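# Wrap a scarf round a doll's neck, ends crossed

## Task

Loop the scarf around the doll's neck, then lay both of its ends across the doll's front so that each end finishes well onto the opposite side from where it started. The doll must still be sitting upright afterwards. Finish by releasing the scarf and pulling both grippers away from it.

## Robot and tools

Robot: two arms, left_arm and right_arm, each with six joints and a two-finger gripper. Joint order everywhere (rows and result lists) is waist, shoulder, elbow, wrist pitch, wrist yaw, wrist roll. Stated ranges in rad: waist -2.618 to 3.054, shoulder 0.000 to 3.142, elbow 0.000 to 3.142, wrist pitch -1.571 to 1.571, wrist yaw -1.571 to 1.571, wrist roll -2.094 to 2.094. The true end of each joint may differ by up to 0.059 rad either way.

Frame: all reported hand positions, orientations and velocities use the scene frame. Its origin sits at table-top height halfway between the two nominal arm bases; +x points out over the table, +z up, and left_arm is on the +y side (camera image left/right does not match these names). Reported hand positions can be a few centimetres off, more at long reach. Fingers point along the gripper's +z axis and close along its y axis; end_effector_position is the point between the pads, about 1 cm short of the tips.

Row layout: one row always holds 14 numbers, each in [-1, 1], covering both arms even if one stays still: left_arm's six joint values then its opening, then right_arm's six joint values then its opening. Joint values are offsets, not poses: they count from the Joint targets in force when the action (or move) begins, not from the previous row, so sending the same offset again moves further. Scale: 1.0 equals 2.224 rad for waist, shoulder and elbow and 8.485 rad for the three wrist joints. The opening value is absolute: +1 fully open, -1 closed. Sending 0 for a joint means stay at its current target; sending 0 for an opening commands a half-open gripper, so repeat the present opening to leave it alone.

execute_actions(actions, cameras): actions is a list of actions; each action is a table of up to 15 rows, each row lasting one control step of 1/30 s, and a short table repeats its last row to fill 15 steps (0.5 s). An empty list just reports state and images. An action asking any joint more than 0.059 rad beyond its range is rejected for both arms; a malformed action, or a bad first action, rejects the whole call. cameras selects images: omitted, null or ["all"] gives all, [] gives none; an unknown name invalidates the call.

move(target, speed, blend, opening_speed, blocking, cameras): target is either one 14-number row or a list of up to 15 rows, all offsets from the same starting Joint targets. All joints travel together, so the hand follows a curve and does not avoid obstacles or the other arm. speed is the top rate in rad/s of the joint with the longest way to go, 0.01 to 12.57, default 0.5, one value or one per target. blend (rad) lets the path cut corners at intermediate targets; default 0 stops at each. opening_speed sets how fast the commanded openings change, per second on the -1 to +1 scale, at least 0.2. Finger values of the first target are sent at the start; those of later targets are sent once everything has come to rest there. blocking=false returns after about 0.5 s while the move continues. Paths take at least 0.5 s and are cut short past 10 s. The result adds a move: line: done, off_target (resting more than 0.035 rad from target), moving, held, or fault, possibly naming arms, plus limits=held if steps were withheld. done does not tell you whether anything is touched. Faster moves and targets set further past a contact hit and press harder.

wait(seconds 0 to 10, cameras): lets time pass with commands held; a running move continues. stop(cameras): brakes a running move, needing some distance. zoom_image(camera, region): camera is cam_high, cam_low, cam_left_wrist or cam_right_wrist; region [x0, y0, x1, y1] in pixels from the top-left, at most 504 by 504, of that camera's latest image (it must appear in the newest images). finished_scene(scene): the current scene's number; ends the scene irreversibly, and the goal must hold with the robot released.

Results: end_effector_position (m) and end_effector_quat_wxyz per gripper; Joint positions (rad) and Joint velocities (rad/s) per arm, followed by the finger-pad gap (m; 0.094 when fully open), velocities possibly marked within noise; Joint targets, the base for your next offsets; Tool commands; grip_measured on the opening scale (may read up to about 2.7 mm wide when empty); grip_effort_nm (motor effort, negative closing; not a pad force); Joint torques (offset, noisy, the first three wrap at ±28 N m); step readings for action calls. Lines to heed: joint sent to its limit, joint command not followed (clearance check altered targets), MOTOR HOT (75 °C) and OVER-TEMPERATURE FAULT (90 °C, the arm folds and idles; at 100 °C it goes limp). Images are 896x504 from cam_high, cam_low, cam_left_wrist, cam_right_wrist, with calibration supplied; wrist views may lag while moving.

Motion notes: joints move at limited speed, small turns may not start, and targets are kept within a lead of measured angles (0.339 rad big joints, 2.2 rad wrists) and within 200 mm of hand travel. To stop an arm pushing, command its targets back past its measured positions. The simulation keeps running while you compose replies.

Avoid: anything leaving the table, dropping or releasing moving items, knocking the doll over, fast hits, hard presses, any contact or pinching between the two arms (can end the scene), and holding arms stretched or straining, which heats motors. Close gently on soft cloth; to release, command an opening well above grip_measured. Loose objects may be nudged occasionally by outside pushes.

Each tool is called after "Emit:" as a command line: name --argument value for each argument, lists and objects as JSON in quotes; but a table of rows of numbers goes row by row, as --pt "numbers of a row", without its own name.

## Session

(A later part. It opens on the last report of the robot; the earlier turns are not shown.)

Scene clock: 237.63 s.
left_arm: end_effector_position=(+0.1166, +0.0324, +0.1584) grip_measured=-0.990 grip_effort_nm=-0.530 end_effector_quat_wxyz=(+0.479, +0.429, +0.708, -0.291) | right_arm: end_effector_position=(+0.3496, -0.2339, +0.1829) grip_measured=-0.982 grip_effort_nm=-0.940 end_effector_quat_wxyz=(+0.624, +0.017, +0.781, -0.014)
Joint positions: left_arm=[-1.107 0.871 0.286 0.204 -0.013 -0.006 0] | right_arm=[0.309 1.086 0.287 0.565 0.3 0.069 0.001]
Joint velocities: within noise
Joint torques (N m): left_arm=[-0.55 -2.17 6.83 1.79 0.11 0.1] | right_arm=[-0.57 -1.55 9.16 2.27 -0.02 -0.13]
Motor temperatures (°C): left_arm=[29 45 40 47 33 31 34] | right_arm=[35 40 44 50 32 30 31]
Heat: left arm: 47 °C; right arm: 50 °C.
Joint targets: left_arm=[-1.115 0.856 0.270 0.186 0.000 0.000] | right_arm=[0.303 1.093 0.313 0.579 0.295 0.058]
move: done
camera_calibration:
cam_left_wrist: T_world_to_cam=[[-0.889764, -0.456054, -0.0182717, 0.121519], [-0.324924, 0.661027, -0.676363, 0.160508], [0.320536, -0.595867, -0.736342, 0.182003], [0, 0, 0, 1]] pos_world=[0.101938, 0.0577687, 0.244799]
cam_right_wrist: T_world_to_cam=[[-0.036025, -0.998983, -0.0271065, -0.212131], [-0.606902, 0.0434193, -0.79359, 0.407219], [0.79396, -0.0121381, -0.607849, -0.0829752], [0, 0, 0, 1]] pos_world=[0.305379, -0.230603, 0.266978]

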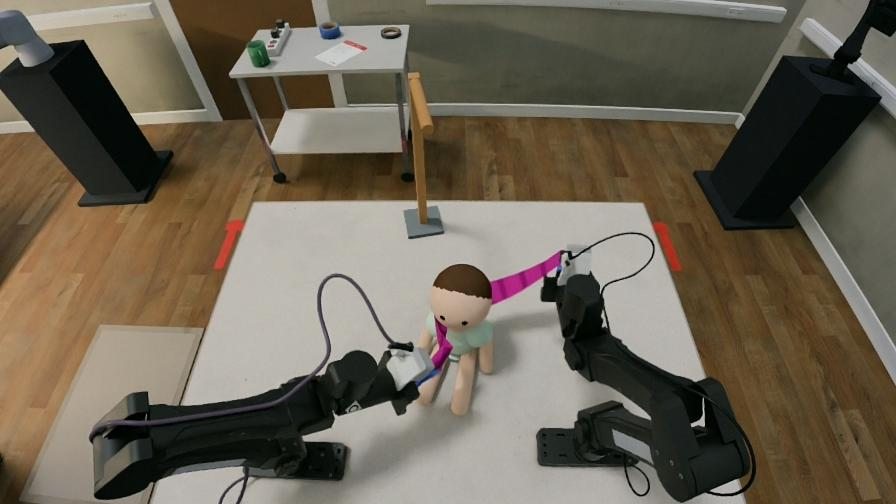

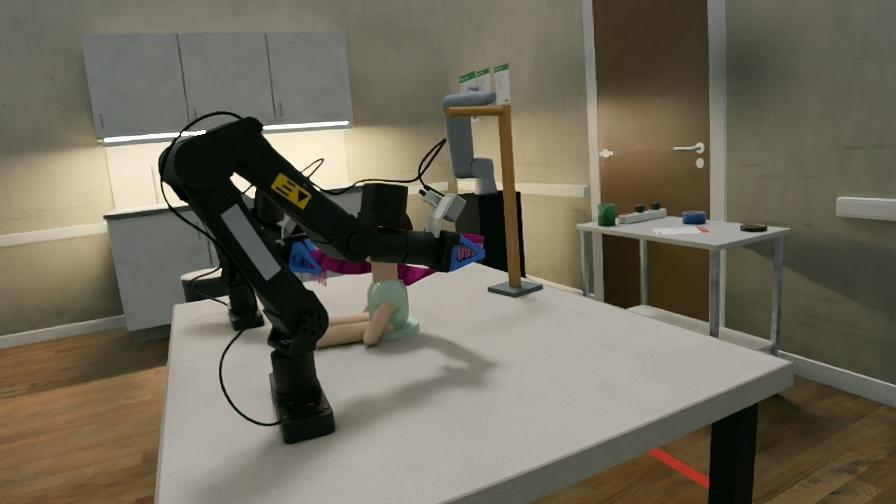

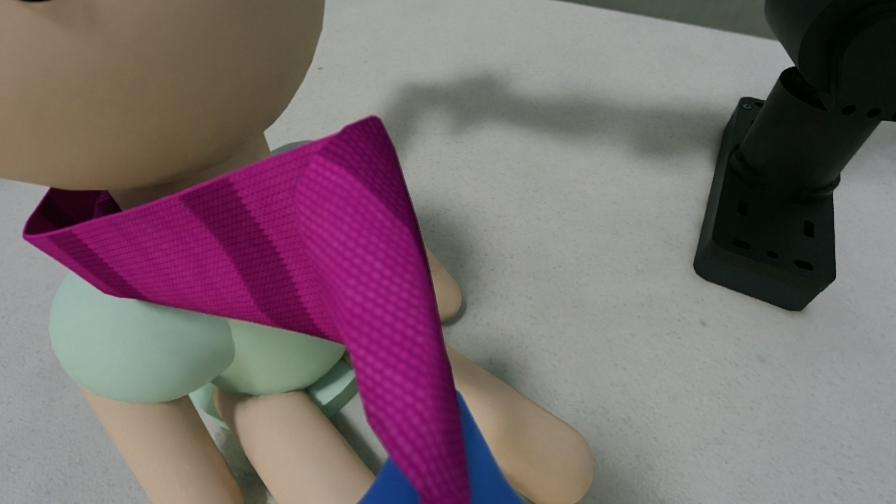

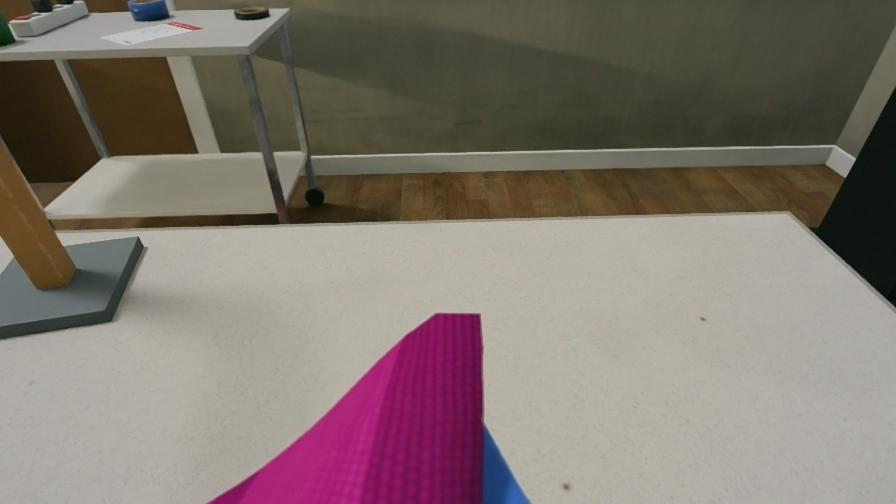

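Emit:
move --target '[-0.0589,0.4631,0.2531,0.0433,0,0,-1,0,0,0,0,0,0,-1]' --speed 0.4

Scene clock: 248.20 s.
left_arm: end_effector_position=(+0.1343, -0.1439, +0.0828) grip_measured=-0.990 grip_effort_nm=-0.525 end_effector_quat_wxyz=(+0.416, +0.494, +0.705, -0.291) | right_arm: end_effector_position=(+0.3496, -0.2337, +0.1831) grip_measured=-0.982 grip_effort_nm=-0.940 end_effector_quat_wxyz=(+0.624, +0.017, +0.781, -0.014)
Joint positions: left_arm=[-1.238 1.866 0.81 0.551 -0.011 -0.006 0] | right_arm=[0.309 1.086 0.287 0.566 0.299 0.069 0.001]
Joint velocities: within noise
Joint torques (N m): left_arm=[-0.72 -6.65 8.44 1.92 0.12 0.11] | right_arm=[-0.58 -1.55 9.16 2.26 -0.01 -0.13]
Motor temperatures (°C): left_arm=[29 45 41 47 33 31 34] | right_arm=[35 39 45 51 32 30 31]
Heat: left arm: 47 °C; right arm: 51 °C.
Joint targets: left_arm=[-1.246 1.886 0.833 0.553 0.000 0.001] | right_arm=[0.303 1.093 0.313 0.580 0.295 0.058]
move: done
camera_calibration:
cam_left_wrist: T_world_to_cam=[[-0.942684, -0.333167, -0.0186161, 0.080315], [-0.261212, 0.771506, -0.580126, 0.231023], [0.207641, -0.542013, -0.814314, 0.0450122], [0, 0, 0, 1]] pos_world=[0.126711, -0.12708, 0.172172]
cam_right_wrist: T_world_to_cam=[[-0.0351397, -0.999013, -0.0271624, -0.212285], [-0.606155, 0.0429145, -0.794188, 0.40719], [0.79457, -0.0114429, -0.607065, -0.0830852], [0, 0, 0, 1]] pos_world=[0.305378, -0.230501, 0.267181]

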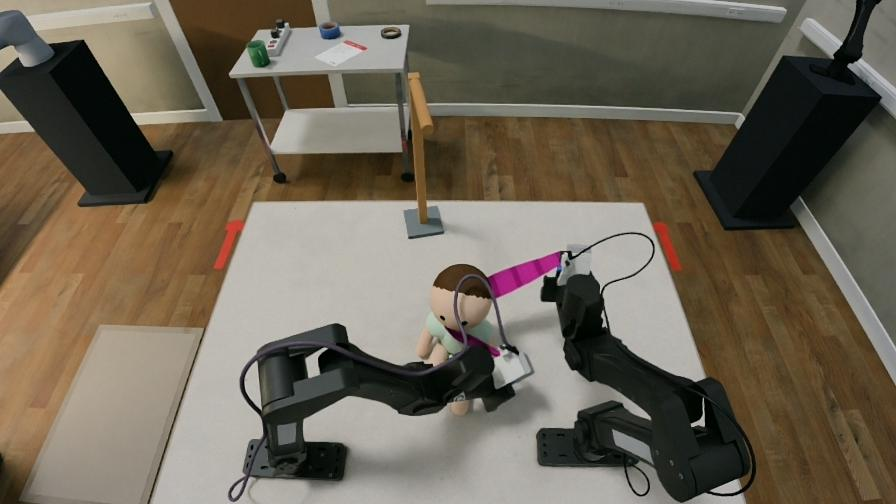

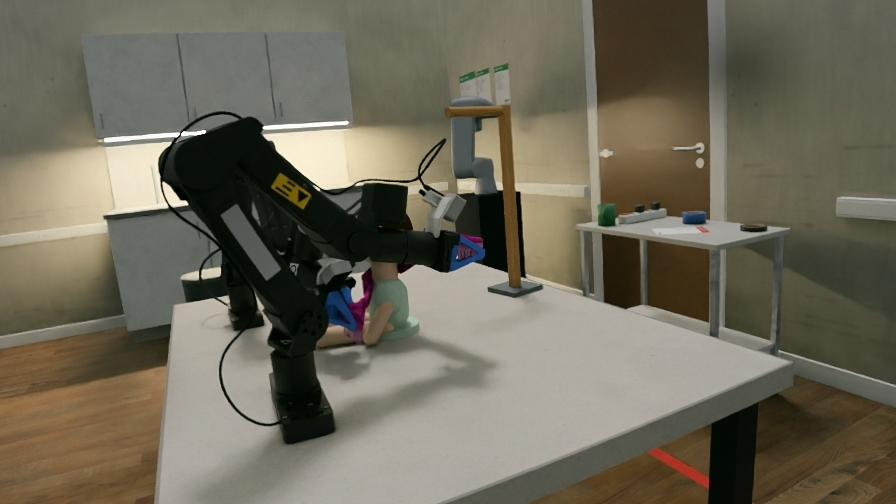

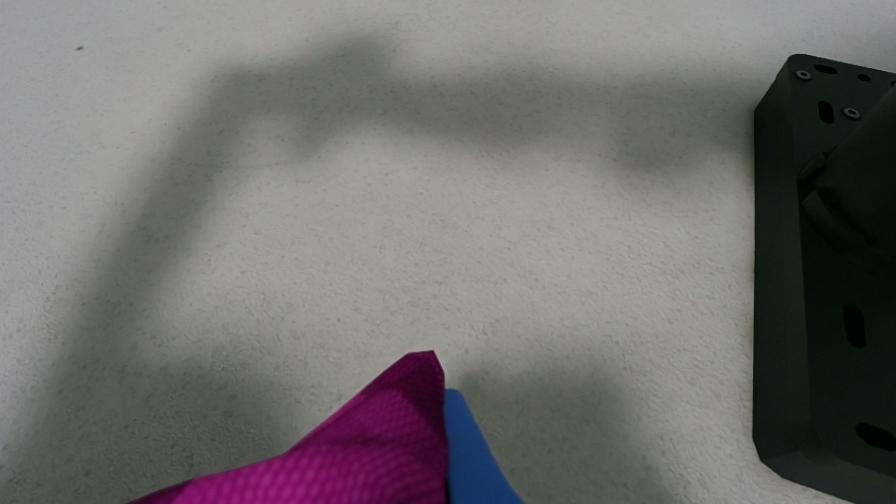

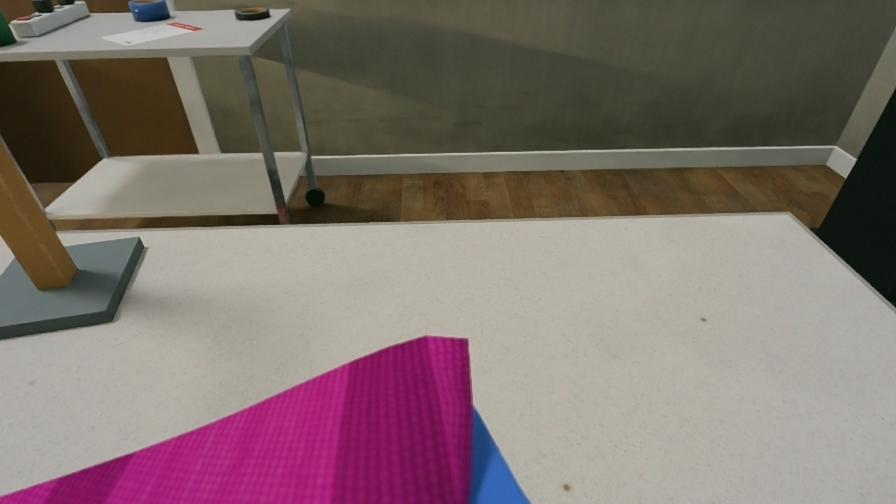

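Emit:
zoom_image --camera "cam_high" --region '[400, 240, 600, 430]'

Emit:
zoom_image --camera "cam_low" --region '[290, 190, 490, 360]'

Scaled by 2.520 from the camera's 896x504 image, which has a finer 1280x720 frame.

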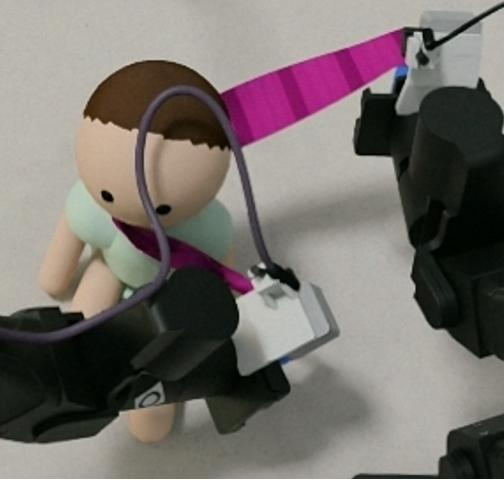

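Scaled by 2.520 from the camera's 896x504 image, which has a finer 1280x720 frame.

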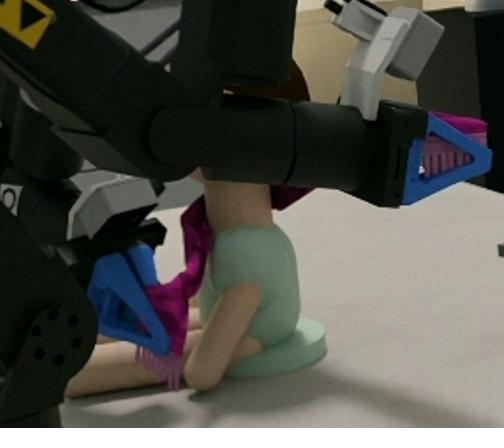

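Emit:
move --pt "0 0 0 0 0 0 -0.25 0 0 0 0 0 0 -1" --pt "0.0589 -0.4631 -0.2531 -0.0433 0 0 -0.25 0 0 0 0 0 0 -1" --pt "0.55 -0.4 -0.24 -0.0433 0 0 -0.25 0 0 0 0 0 0 -1" --speed '[0.4,0.4,0.8]' --opening_speed 0.6

Emit:
zoom_image --camera "cam_high" --region '[400, 240, 600, 430]'

Scene clock: 263.53 s.
left_arm: end_effector_position=(+0.2892, +0.3083, +0.1219) grip_measured=-0.252 grip_effort_nm=0.105 end_effector_quat_wxyz=(+0.509, +0.008, +0.861, -0.006) | right_arm: end_effector_position=(+0.3496, -0.2337, +0.1831) grip_measured=-0.982 grip_effort_nm=-0.935 end_effector_quat_wxyz=(+0.624, +0.017, +0.781, -0.014)
Joint positions: left_arm=[-0.03 0.992 0.286 0.202 -0.004 -0.005 0.035] | right_arm=[0.309 1.086 0.287 0.566 0.299 0.069 0.001]
Joint velocities: within noise
Joint torques (N m): left_arm=[0.57 -1.2 8.91 1.7 0.06 0.07] | right_arm=[-0.57 -1.55 9.14 2.26 -0.02 -0.13]
Motor temperatures (°C): left_arm=[29 46 42 48 33 31 34] | right_arm=[35 39 46 52 32 30 31]
Heat: left arm: 48 °C; right arm: 52 °C.
Joint targets: left_arm=[-0.023 0.996 0.299 0.186 0.000 0.000] | right_arm=[0.303 1.093 0.313 0.579 0.295 0.058]
move: done
camera_calibration:
cam_left_wrist: T_world_to_cam=[[-0.0299414, -0.999427, -0.0157751, 0.318754], [-0.812932, 0.033531, -0.581393, 0.332581], [0.581589, -0.00458359, -0.81347, 0.0158399], [0, 0, 0, 1]] pos_world=[0.270698, 0.307492, 0.211274]
cam_right_wrist: T_world_to_cam=[[-0.0351397, -0.999013, -0.0271624, -0.212285], [-0.606155, 0.0429145, -0.794188, 0.40719], [0.79457, -0.0114429, -0.607065, -0.0830852], [0, 0, 0, 1]] pos_world=[0.305378, -0.230501, 0.267181]

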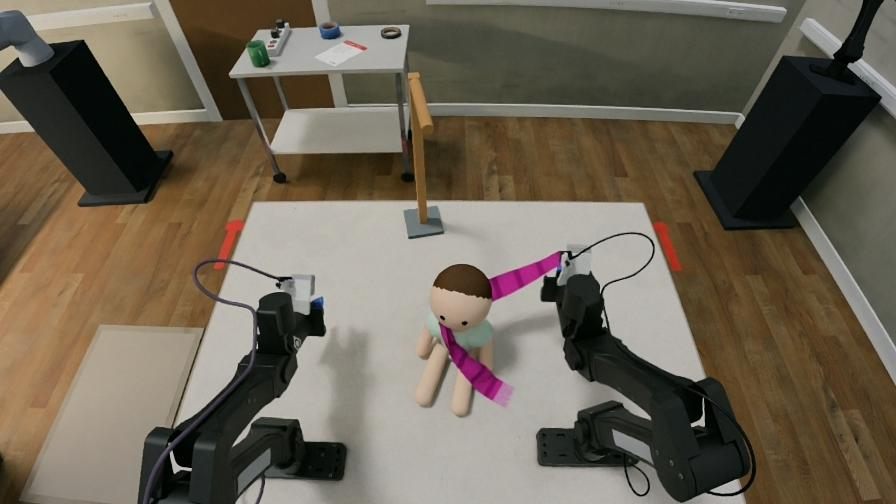

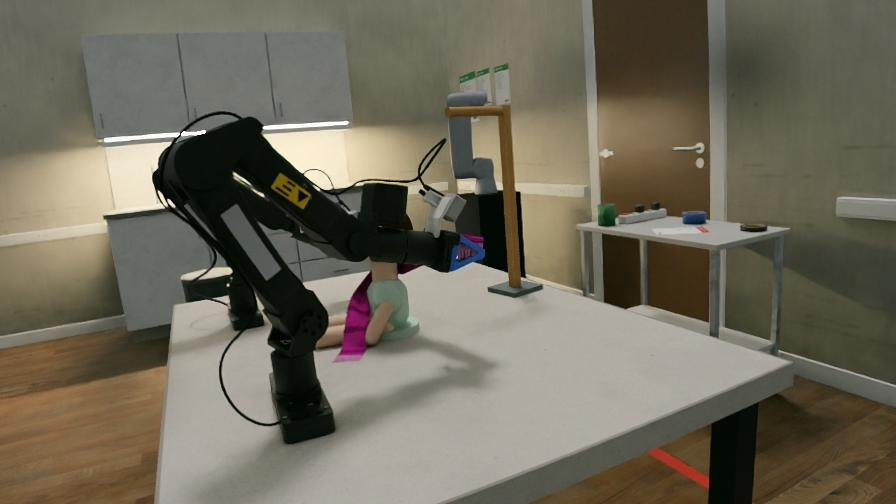

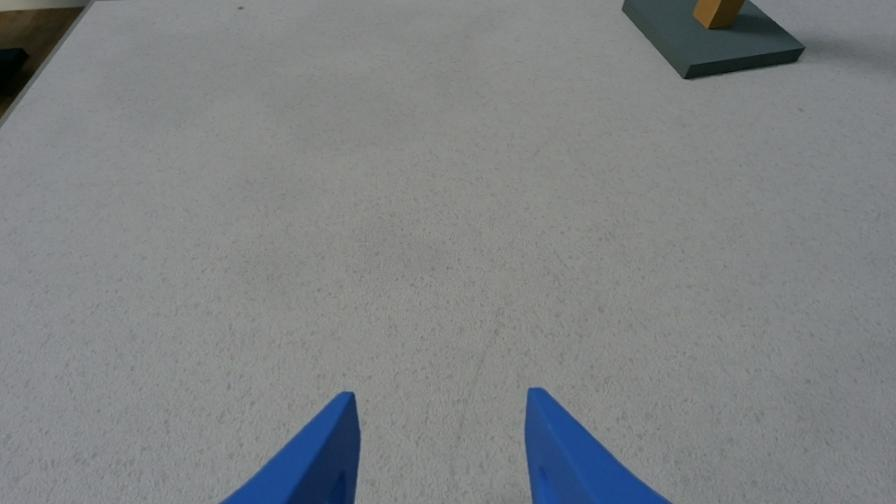

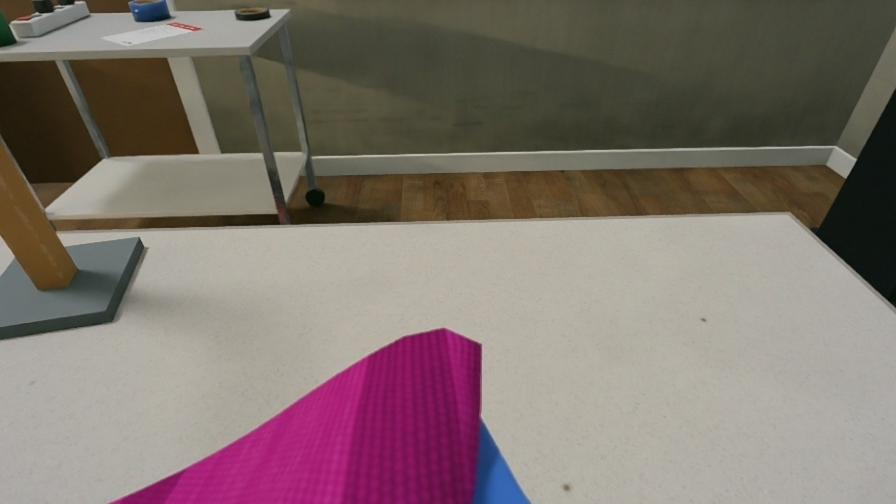

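Scaled by 2.520 from the camera's 896x504 image, which has a finer 1280x720 frame.

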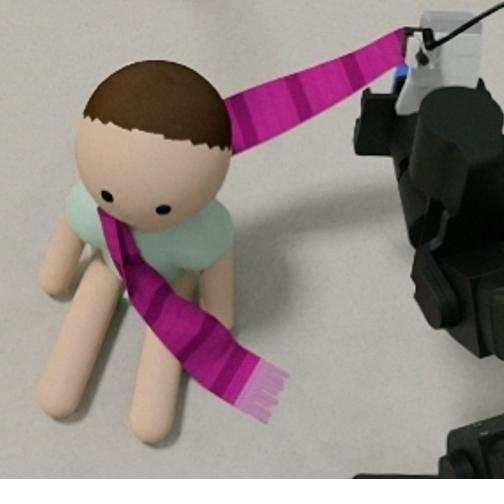

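Emit:
move --target '[0,0,0,0,0,0,-0.25,0.2819,-0.2666,-0.0463,-0.0812,-0.0348,-0.0068,-1]' --speed 0.4

Scene clock: 278.47 s.
left_arm: end_effector_position=(+0.2892, +0.3083, +0.1219) grip_measured=-0.252 grip_effort_nm=0.095 end_effector_quat_wxyz=(+0.509, +0.008, +0.861, -0.006) | right_arm: end_effector_position=(+0.1760, -0.0650, +0.1594) grip_measured=-0.982 grip_effort_nm=-0.945 end_effector_quat_wxyz=(+0.502, -0.348, +0.755, +0.237)
Joint positions: left_arm=[-0.03 0.992 0.286 0.202 -0.004 -0.005 0.035] | right_arm=[0.925 0.512 0.218 -0.101 0.007 0.011 0.001]
Joint velocities: within noise
Joint torques (N m): left_arm=[0.57 -1.1 8.95 1.72 0.03 0.11] | right_arm=[0.38 0.05 6.98 1.99 -0.07 -0.13]
Motor temperatures (°C): left_arm=[29 44 42 48 33 31 34] | right_arm=[35 39 46 52 32 30 31]
Heat: left arm: 48 °C; right arm: 52 °C.
Joint targets: left_arm=[-0.023 0.996 0.299 0.186 0.000 0.000] | right_arm=[0.930 0.500 0.210 -0.109 0.000 0.000]
move: done
camera_calibration:
cam_left_wrist: T_world_to_cam=[[-0.0299414, -0.999427, -0.0157751, 0.318754], [-0.812932, 0.033531, -0.581393, 0.332581], [0.581589, -0.00458359, -0.81347, 0.0158399], [0, 0, 0, 1]] pos_world=[0.270698, 0.307492, 0.211274]
cam_right_wrist: T_world_to_cam=[[0.765591, -0.642262, -0.0370164, -0.166658], [-0.490841, -0.545961, -0.678971, 0.198822], [0.415868, 0.537983, -0.733231, 0.164829], [0, 0, 0, 1]] pos_world=[0.156635, -0.0871641, 0.249683]

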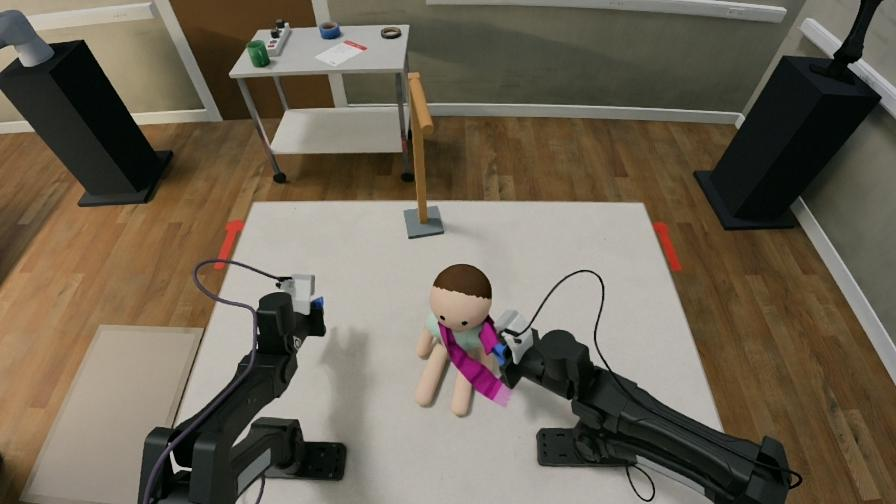

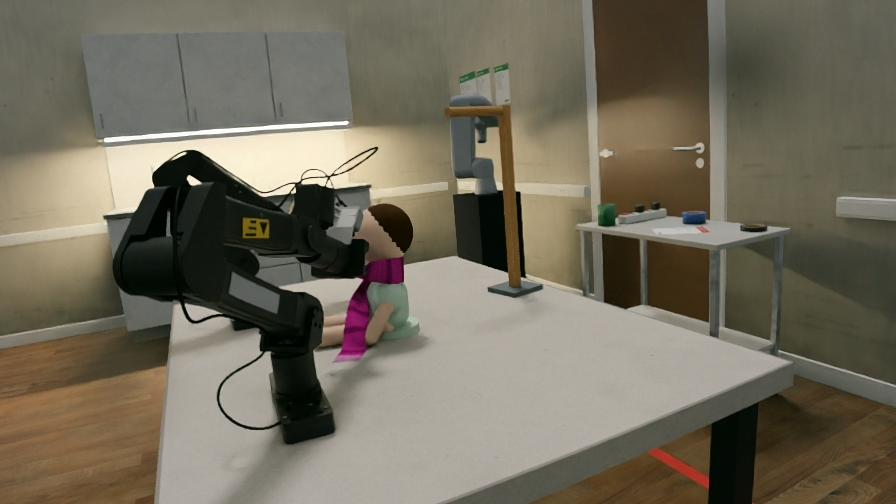

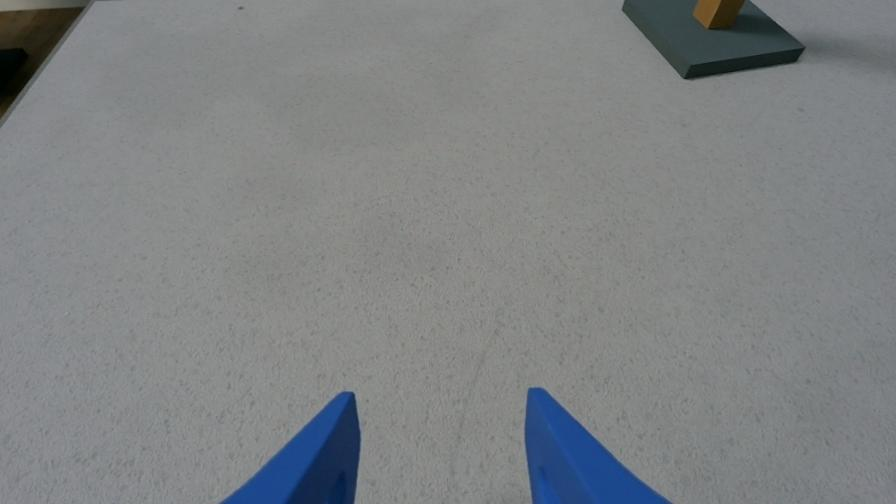

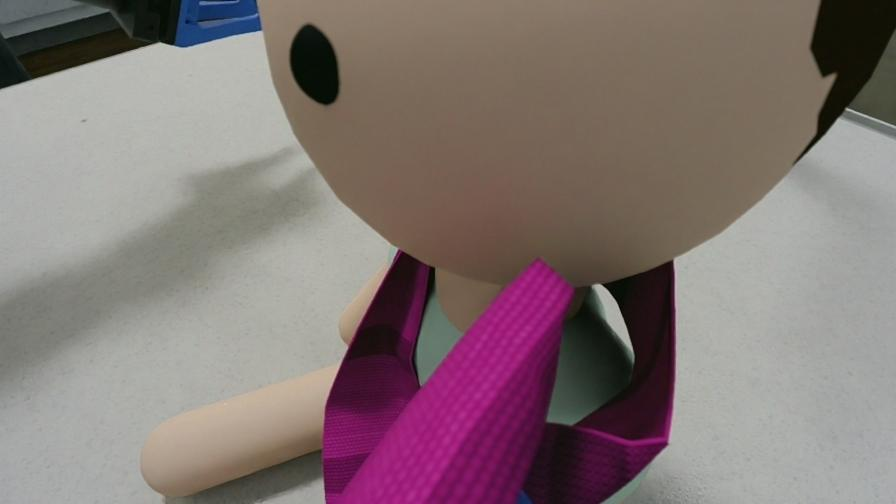

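Emit:
move --pt "0 0 0 0 0 0 -0.25 0.1385 0.06 0 0 0 0 -1" --pt "0 0 0 0 0 0 -0.25 0.1385 0.4878 0.1092 0.0873 0 0 -1" --speed 0.4

Emit:
zoom_image --camera "cam_high" --region '[370, 240, 570, 430]'

Scene clock: 286.87 s.
left_arm: end_effector_position=(+0.2892, +0.3083, +0.1219) grip_measured=-0.252 grip_effort_nm=0.100 end_effector_quat_wxyz=(+0.509, +0.008, +0.861, -0.006) | right_arm: end_effector_position=(+0.1492, +0.0899, +0.0804) grip_measured=-0.982 grip_effort_nm=-0.940 end_effector_quat_wxyz=(+0.413, -0.480, +0.721, +0.280)
Joint positions: left_arm=[-0.03 0.992 0.286 0.202 -0.004 -0.005 0.035] | right_arm=[1.234 1.572 0.431 0.616 0.005 0.011 0.001]
Joint velocities: within noise
Joint torques (N m): left_arm=[0.61 -1.21 8.75 1.7 0.02 0.06] | right_arm=[0.39 -4.07 7.45 2.14 -0.06 -0.13]
Motor temperatures (°C): left_arm=[29 43 42 48 33 31 34] | right_arm=[35 39 45 52 32 30 31]
Heat: left arm: 48 °C; right arm: 52 °C.
Joint targets: left_arm=[-0.023 0.996 0.299 0.186 0.000 0.000] | right_arm=[1.238 1.585 0.453 0.631 0.000 0.000]
move: done
camera_calibration:
cam_left_wrist: T_world_to_cam=[[-0.0299414, -0.999427, -0.0157751, 0.318754], [-0.812932, 0.033531, -0.581393, 0.332581], [0.581589, -0.00458359, -0.81347, 0.0158399], [0, 0, 0, 1]] pos_world=[0.270698, 0.307492, 0.211274]
cam_right_wrist: T_world_to_cam=[[0.923237, -0.382505, -0.0363843, -0.0964917], [-0.33196, -0.74637, -0.576831, 0.202788], [0.193484, 0.54463, -0.816053, 0.0740502], [0, 0, 0, 1]] pos_world=[0.142075, 0.0741163, 0.173892]

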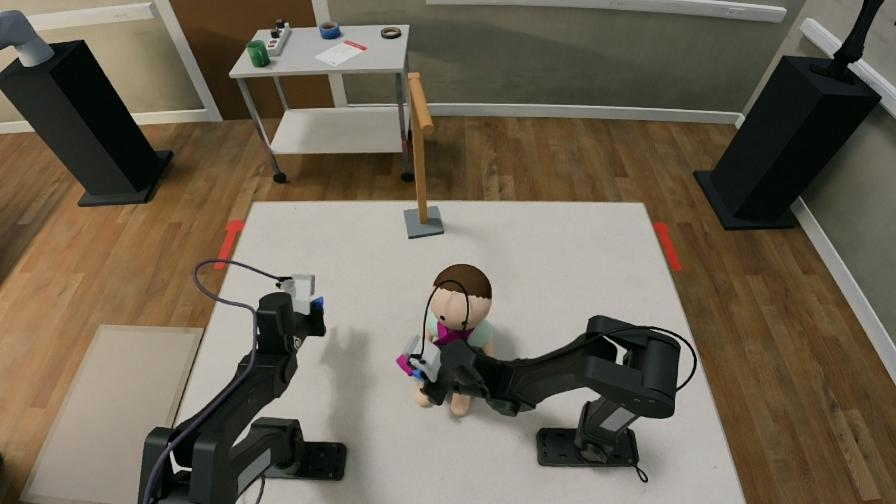

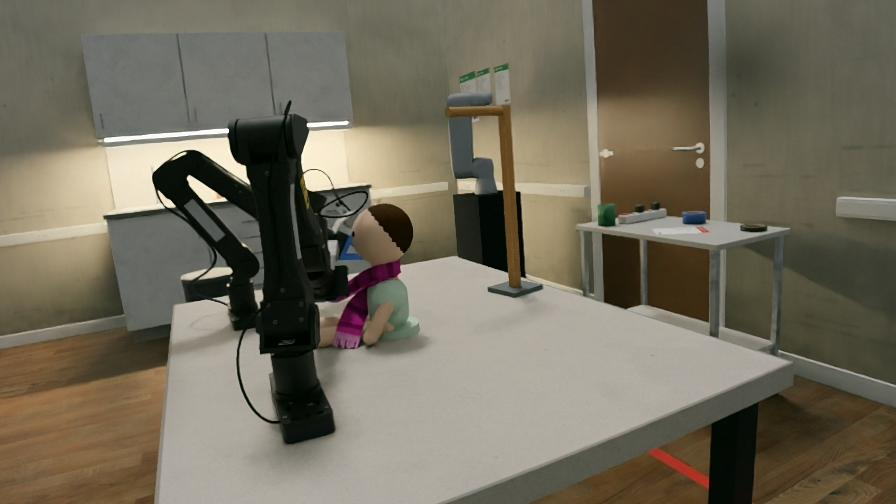

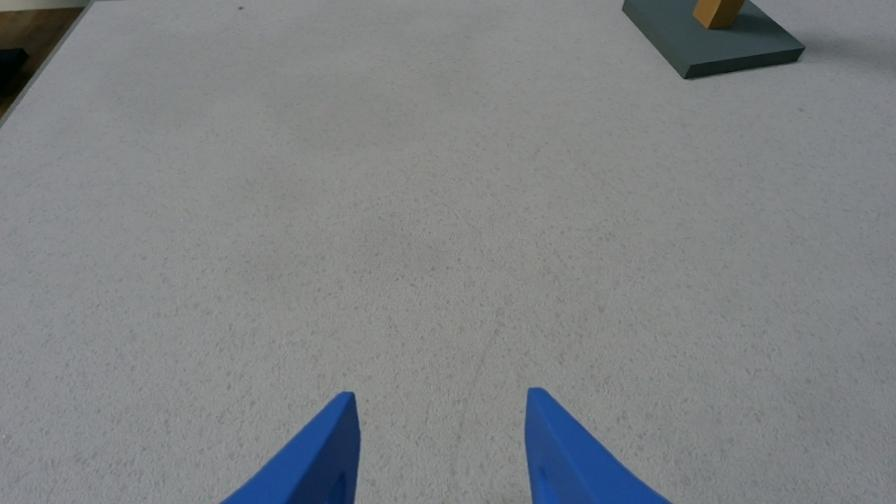

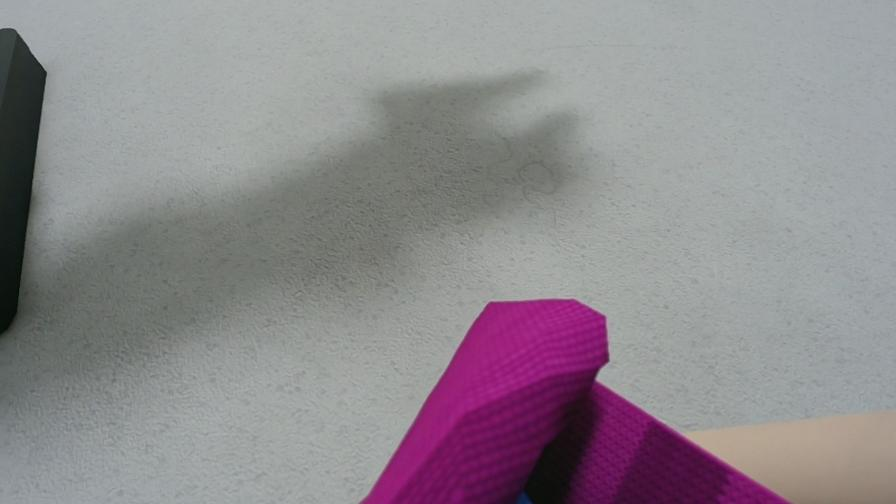

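Scaled by 2.520 from the camera's 896x504 image, which has a finer 1280x720 frame.

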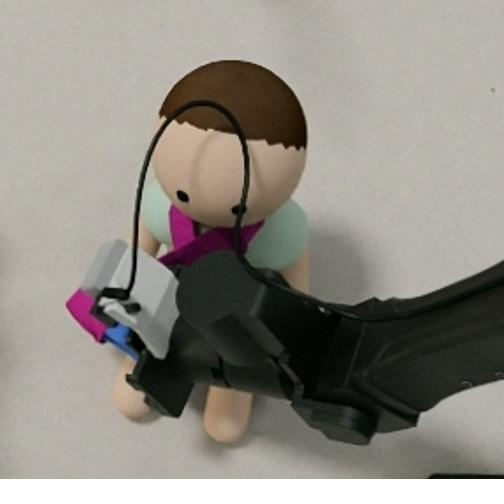

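Emit:
move --pt "0 0 0 0 0 0 -0.25 0 0 0 0 0 0 -0.1" --pt "0 0 0 0 0 0 -0.25 0 -0.4278 -0.1092 -0.0873 0 0 -0.1" --pt "0 0 0 0 0 0 -0.25 -0.52 -0.4 -0.1 -0.0873 0 0 -0.1" --speed '[0.4,0.4,0.8]' --opening_speed 0.6

Emit:
zoom_image --camera "cam_high" --region '[370, 240, 570, 430]'

Emit:
zoom_image --camera "cam_low" --region '[290, 190, 490, 360]'

Scene clock: 297.10 s.
left_arm: end_effector_position=(+0.2892, +0.3083, +0.1219) grip_measured=-0.252 grip_effort_nm=0.095 end_effector_quat_wxyz=(+0.509, +0.008, +0.861, -0.006) | right_arm: end_effector_position=(+0.2734, -0.2620, +0.1133) grip_measured=-0.102 grip_effort_nm=0.105 end_effector_quat_wxyz=(+0.477, -0.013, +0.879, +0.012)
Joint positions: left_arm=[-0.03 0.992 0.286 0.202 -0.004 -0.005 0.035] | right_arm=[0.086 0.694 0.218 -0.101 0.001 0.01 0.042]
Joint velocities: within noise
Joint torques (N m): left_arm=[0.49 -1.13 8.87 1.7 0.04 0.08] | right_arm=[-0.44 0.34 8.5 1.85 -0.03 -0.12]
Motor temperatures (°C): left_arm=[29 43 42 48 33 31 34] | right_arm=[35 39 44 52 32 30 31]
Heat: left arm: 48 °C; right arm: 52 °C.
Joint targets: left_arm=[-0.023 0.996 0.299 0.186 0.000 0.000] | right_arm=[0.081 0.695 0.230 -0.109 0.000 0.000]
move: done
camera_calibration:
cam_left_wrist: T_world_to_cam=[[-0.0299414, -0.999427, -0.0157751, 0.318754], [-0.812932, 0.033531, -0.581393, 0.332581], [0.581589, -0.00458359, -0.81347, 0.0158399], [0, 0, 0, 1]] pos_world=[0.270698, 0.307492, 0.211274]
cam_right_wrist: T_world_to_cam=[[0.0322375, -0.998778, -0.0374562, -0.262385], [-0.845472, -0.00726426, -0.53397, 0.329488], [0.533046, 0.0488821, -0.844673, 0.0490527], [0, 0, 0, 1]] pos_world=[0.260884, -0.262069, 0.207542]

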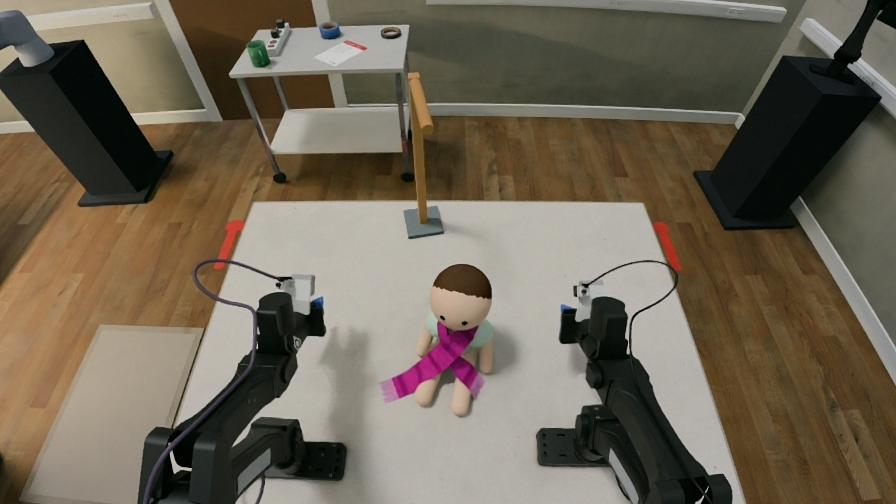

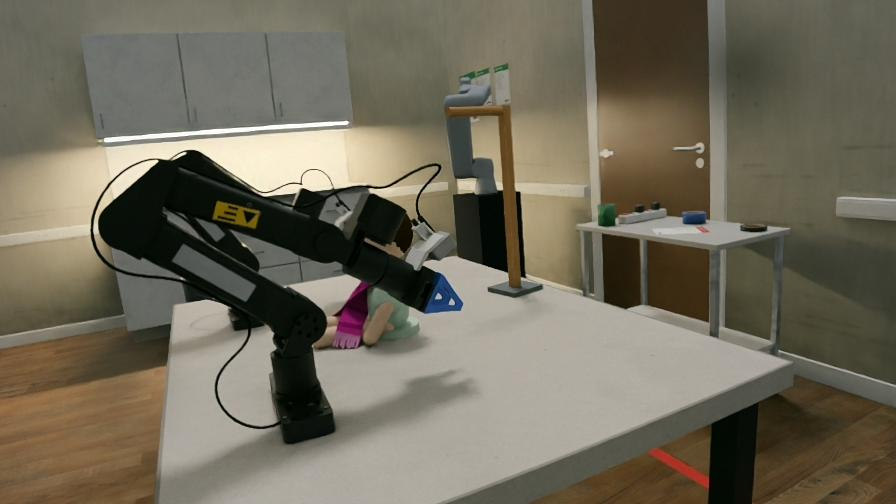

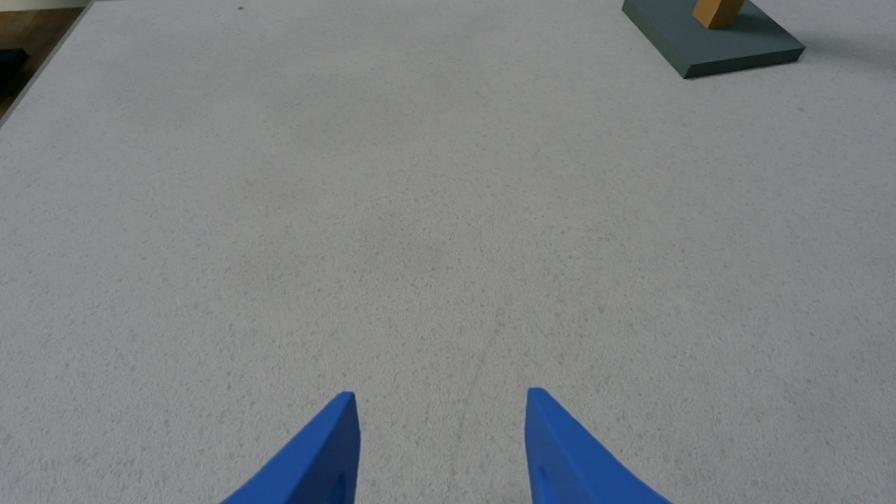

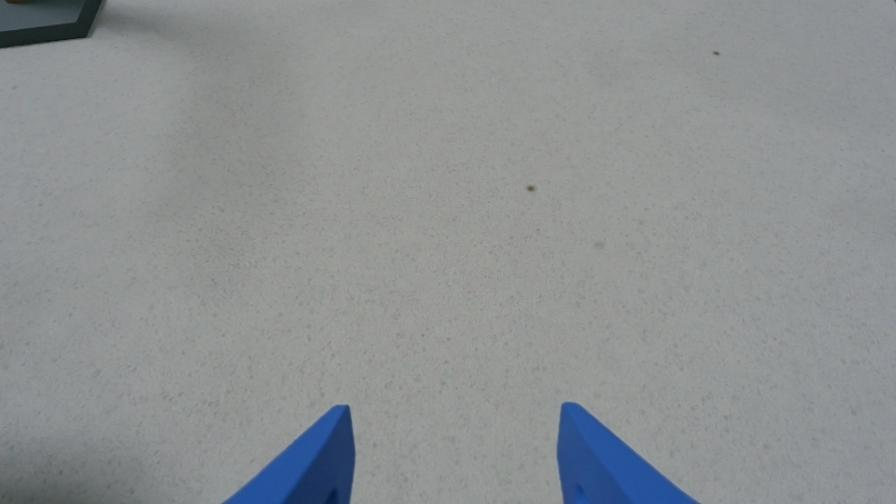

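Scaled by 2.520 from the camera's 896x504 image, which has a finer 1280x720 frame.

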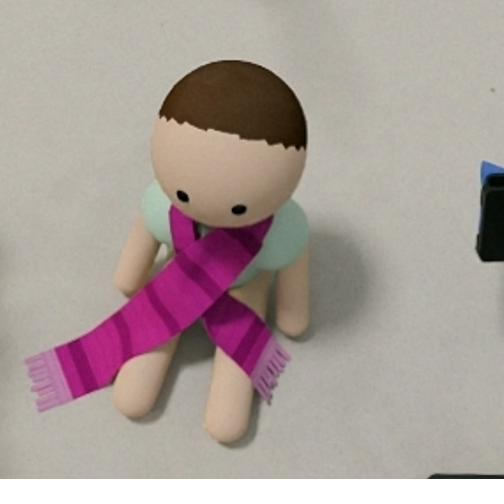

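Scaled by 2.520 from the camera's 896x504 image, which has a finer 1280x720 frame.

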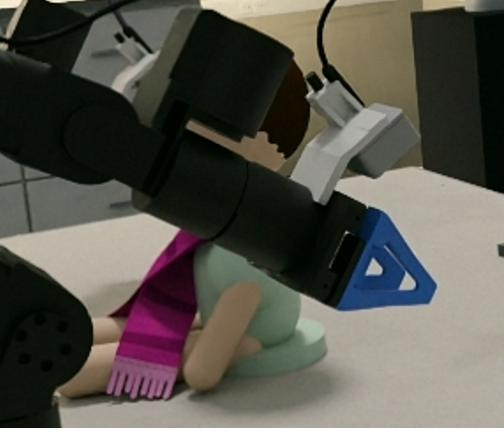

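Emit:
finished_scene --scene 1

The scene is finished: the task was done.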